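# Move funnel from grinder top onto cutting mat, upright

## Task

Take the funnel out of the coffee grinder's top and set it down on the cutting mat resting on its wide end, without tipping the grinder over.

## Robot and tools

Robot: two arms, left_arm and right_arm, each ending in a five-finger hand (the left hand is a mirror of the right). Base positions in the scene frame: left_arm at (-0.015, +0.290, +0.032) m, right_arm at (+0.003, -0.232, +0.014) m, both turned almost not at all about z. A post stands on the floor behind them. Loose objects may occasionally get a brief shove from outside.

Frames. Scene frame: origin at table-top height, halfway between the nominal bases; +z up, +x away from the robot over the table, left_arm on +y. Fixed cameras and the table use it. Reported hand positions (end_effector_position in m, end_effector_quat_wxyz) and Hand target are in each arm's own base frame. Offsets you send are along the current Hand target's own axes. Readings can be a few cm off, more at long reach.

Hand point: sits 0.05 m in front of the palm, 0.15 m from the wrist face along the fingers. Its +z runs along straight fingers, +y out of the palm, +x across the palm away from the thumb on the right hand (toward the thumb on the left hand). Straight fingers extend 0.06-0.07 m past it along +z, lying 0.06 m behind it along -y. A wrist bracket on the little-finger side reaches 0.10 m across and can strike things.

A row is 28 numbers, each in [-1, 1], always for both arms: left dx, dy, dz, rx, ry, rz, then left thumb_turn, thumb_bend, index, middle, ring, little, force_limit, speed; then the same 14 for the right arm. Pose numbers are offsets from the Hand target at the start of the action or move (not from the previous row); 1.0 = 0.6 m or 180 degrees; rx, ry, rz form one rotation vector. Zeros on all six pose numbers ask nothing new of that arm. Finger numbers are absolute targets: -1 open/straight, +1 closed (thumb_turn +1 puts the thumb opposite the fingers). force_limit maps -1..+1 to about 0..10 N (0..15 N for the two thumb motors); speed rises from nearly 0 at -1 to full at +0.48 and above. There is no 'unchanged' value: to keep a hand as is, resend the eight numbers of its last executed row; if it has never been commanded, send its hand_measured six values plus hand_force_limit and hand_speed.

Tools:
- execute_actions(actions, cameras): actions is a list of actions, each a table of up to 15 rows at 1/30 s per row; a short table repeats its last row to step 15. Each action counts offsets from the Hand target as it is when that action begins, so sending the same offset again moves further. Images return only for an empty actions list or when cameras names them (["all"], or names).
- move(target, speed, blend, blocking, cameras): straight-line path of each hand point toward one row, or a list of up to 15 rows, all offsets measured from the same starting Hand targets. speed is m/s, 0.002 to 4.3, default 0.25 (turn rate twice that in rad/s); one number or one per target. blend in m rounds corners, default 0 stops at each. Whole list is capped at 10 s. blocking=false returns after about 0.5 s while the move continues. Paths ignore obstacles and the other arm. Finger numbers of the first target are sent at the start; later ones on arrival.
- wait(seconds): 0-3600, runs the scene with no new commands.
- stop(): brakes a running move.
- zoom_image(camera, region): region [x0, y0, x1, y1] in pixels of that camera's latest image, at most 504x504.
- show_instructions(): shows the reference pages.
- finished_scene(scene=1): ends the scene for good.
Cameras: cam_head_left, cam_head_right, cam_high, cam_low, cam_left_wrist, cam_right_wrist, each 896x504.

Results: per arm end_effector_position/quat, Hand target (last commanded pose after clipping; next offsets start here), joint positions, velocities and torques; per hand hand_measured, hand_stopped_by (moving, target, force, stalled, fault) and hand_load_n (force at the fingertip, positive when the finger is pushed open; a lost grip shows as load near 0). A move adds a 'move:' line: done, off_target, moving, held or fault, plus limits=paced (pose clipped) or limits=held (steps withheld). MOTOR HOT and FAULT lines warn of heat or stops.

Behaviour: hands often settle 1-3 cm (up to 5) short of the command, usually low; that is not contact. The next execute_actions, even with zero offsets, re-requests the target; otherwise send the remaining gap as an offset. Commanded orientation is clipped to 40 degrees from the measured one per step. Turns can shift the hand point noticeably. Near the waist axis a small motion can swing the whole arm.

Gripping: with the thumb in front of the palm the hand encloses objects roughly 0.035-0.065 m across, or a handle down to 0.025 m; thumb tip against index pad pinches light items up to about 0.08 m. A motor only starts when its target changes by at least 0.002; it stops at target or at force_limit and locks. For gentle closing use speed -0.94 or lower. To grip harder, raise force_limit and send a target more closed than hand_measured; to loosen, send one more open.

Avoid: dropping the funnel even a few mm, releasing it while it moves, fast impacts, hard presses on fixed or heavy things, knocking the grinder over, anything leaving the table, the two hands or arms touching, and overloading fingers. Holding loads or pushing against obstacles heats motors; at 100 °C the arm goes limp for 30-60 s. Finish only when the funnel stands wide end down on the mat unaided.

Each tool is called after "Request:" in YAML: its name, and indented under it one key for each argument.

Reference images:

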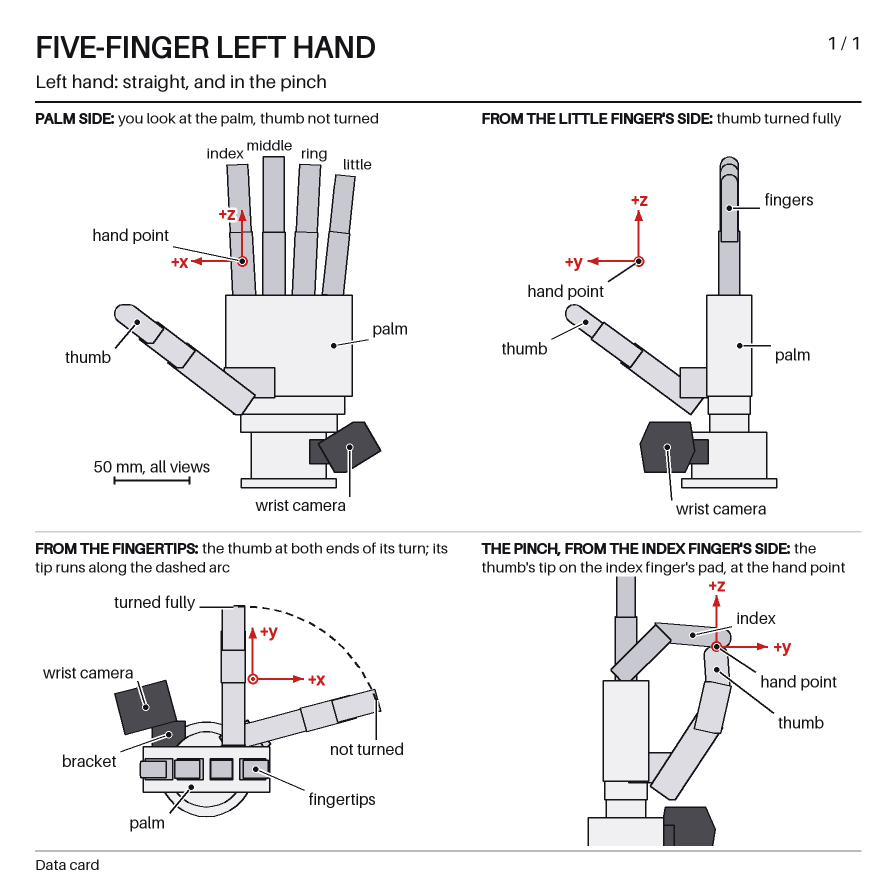

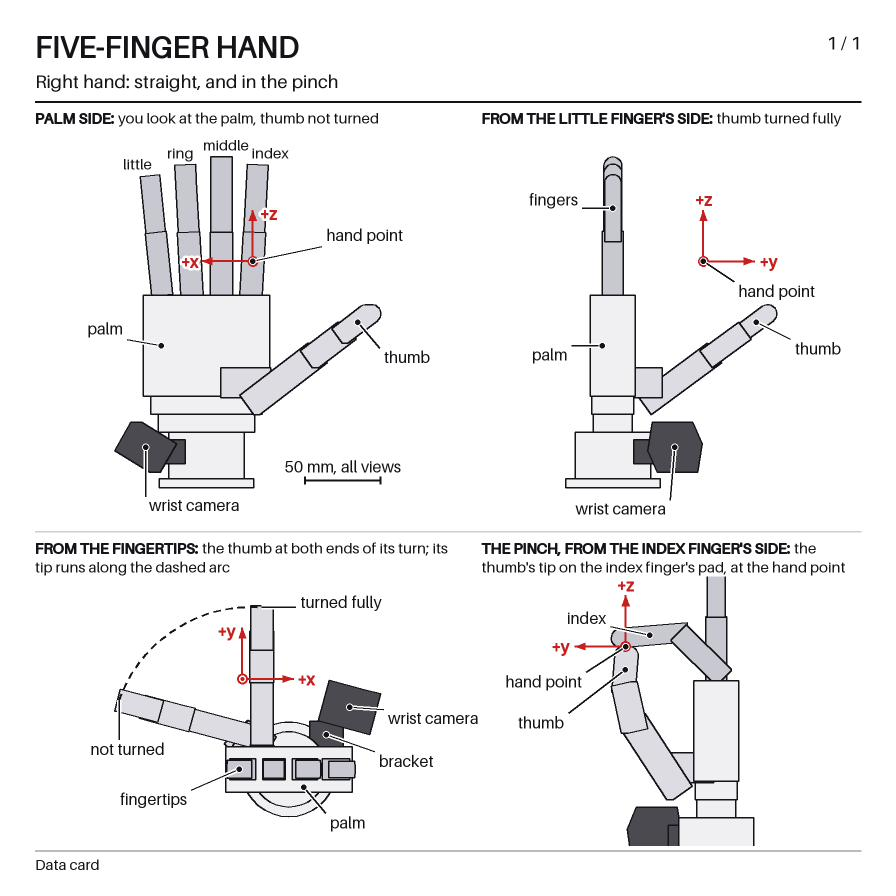

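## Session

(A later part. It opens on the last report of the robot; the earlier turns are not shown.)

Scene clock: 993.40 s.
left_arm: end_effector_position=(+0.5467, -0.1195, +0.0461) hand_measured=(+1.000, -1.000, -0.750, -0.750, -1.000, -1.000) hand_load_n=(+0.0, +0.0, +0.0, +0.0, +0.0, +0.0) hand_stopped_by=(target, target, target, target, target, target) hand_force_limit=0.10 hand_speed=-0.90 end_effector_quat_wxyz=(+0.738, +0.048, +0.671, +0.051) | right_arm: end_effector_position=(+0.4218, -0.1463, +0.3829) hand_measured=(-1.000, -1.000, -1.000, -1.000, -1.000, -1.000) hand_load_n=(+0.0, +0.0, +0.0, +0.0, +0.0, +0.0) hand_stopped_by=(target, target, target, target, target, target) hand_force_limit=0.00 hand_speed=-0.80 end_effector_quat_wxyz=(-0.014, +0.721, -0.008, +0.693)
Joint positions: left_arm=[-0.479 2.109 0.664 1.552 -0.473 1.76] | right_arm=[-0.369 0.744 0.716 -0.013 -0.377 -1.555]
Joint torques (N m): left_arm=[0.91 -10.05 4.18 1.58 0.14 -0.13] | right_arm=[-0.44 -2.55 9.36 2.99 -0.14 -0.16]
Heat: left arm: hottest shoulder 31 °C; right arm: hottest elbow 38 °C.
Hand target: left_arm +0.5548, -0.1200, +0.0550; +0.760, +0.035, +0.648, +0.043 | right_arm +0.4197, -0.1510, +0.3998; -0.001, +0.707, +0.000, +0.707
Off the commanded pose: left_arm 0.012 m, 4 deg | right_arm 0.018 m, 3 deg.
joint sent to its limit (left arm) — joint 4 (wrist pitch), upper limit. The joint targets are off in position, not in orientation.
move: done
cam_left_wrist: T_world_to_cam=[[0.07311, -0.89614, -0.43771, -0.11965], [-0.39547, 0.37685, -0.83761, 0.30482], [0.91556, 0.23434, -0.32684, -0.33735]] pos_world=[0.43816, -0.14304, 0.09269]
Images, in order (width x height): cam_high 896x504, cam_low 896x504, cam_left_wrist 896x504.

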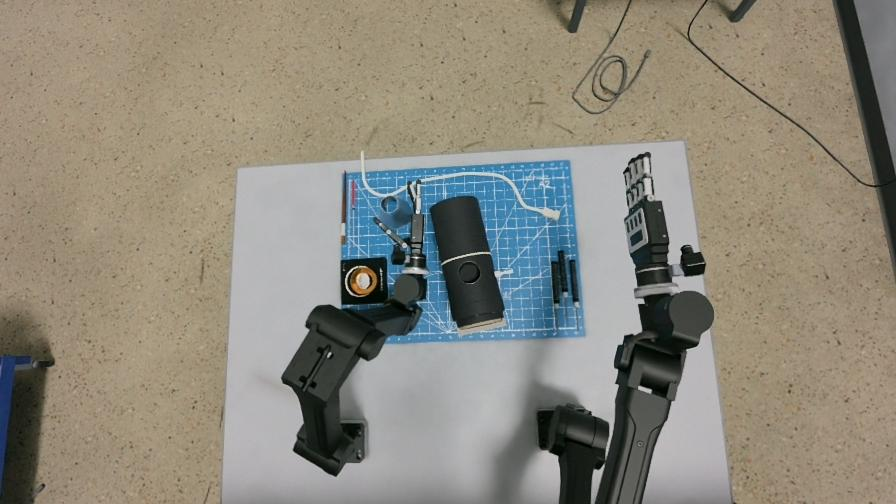

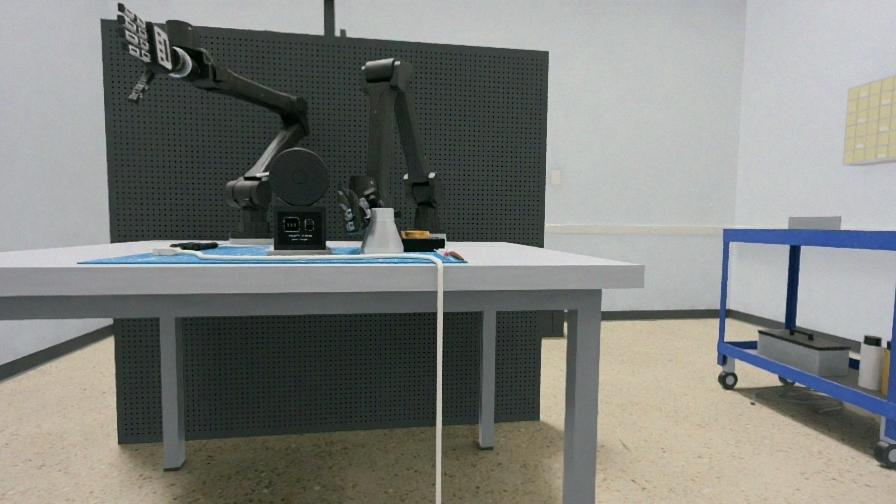

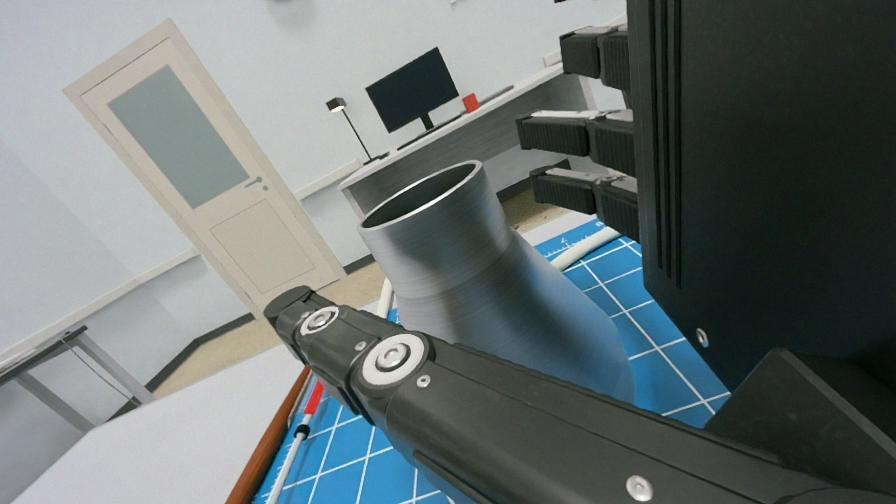

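Request:
move:
  target: [-0.2042,0.0228,-0.0178,0,0,0,1,-1,-0.75,-0.75,-1,-1,0.1,-0.9,0,0,0,0,0,0,-1,-1,-1,-1,-1,-1,0,-0.8]
  speed: 0.12
  cameras: ["cam_low","cam_high"]

Request:
zoom_image:
  camera: "cam_low"
  region: [300, 120, 500, 280]

Request:
zoom_image:
  camera: "cam_high"
  region: [320, 150, 520, 350]

Scene clock: 1008.47 s.
left_arm: end_effector_position=(+0.5250, -0.1164, +0.1645) hand_measured=(+1.000, -1.000, -0.750, -0.750, -1.000, -1.000) hand_load_n=(+0.0, +0.0, +0.0, +0.0, +0.0, +0.0) hand_stopped_by=(target, target, target, target, target, target) hand_force_limit=0.10 hand_speed=-0.90 end_effector_quat_wxyz=(+0.755, +0.034, +0.653, +0.044) | right_arm: end_effector_position=(+0.4218, -0.1463, +0.3829) hand_measured=(-1.000, -1.000, -1.000, -1.000, -1.000, -1.000) hand_load_n=(+0.0, +0.0, +0.0, +0.0, +0.0, +0.0) hand_stopped_by=(target, target, target, target, target, target) hand_force_limit=0.00 hand_speed=-0.80 end_effector_quat_wxyz=(-0.014, +0.721, -0.008, +0.693)
Joint positions: left_arm=[-0.5 1.716 0.575 1.308 -0.5 1.76] | right_arm=[-0.369 0.744 0.716 -0.013 -0.377 -1.555]
Joint torques (N m): left_arm=[-0.67 -9.41 4.96 0.51 0.1 0.06] | right_arm=[-0.44 -2.67 9.37 3.02 -0.13 -0.16]
Heat: left arm: hottest shoulder 31 °C; right arm: hottest elbow 38 °C.
Hand target: left_arm +0.5247, -0.1201, +0.1751; +0.760, +0.035, +0.648, +0.043 | right_arm +0.4197, -0.1510, +0.3998; -0.001, +0.707, +0.000, +0.707
Off the commanded pose: left_arm 0.011 m, 1 deg | right_arm 0.018 m, 3 deg.
move: off_target (left_arm)
Images, in order (width x height): cam_high 896x504, cam_low 896x504.

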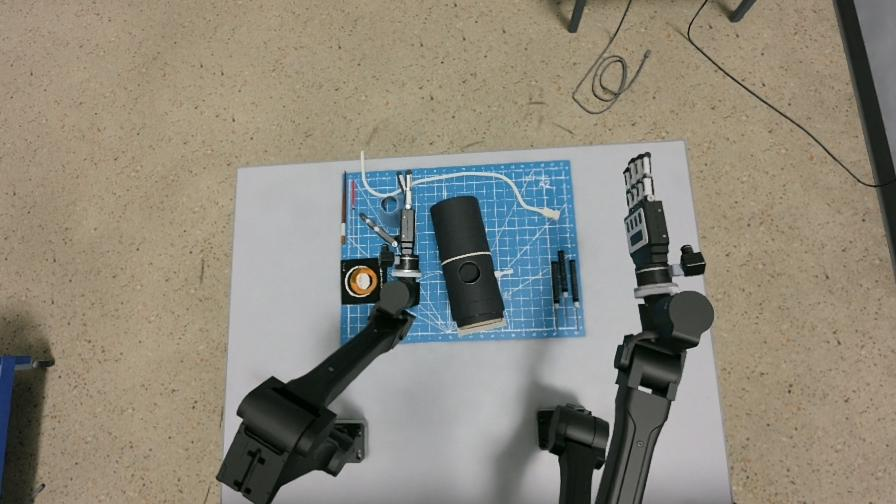

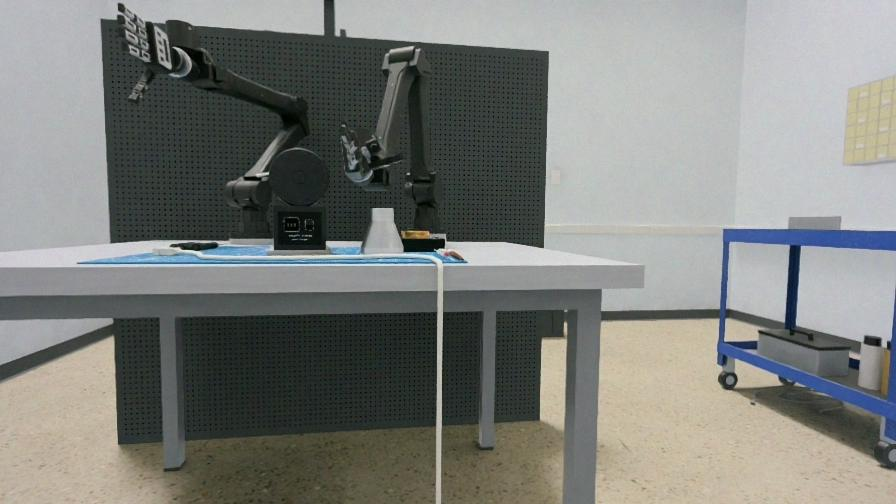

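Scaled by 2.520.

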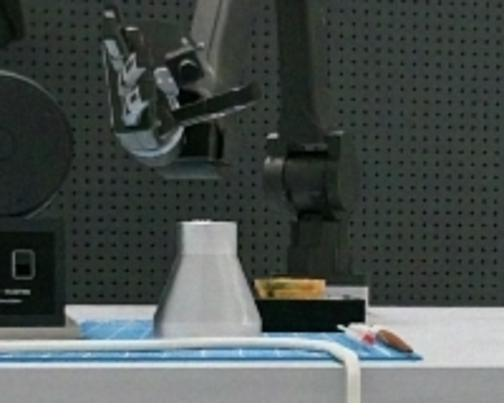

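Scaled by 2.520.

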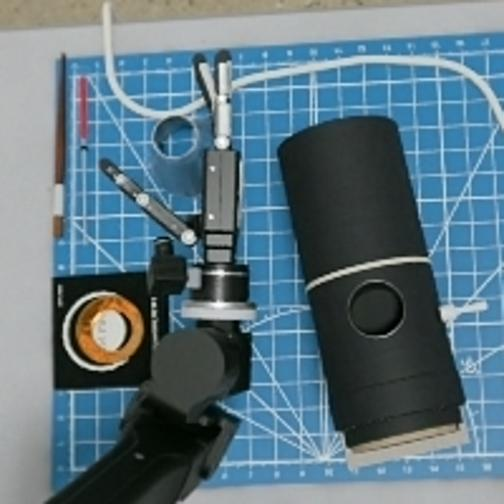

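Request:
finished_scene:

The scene is finished: the task was done.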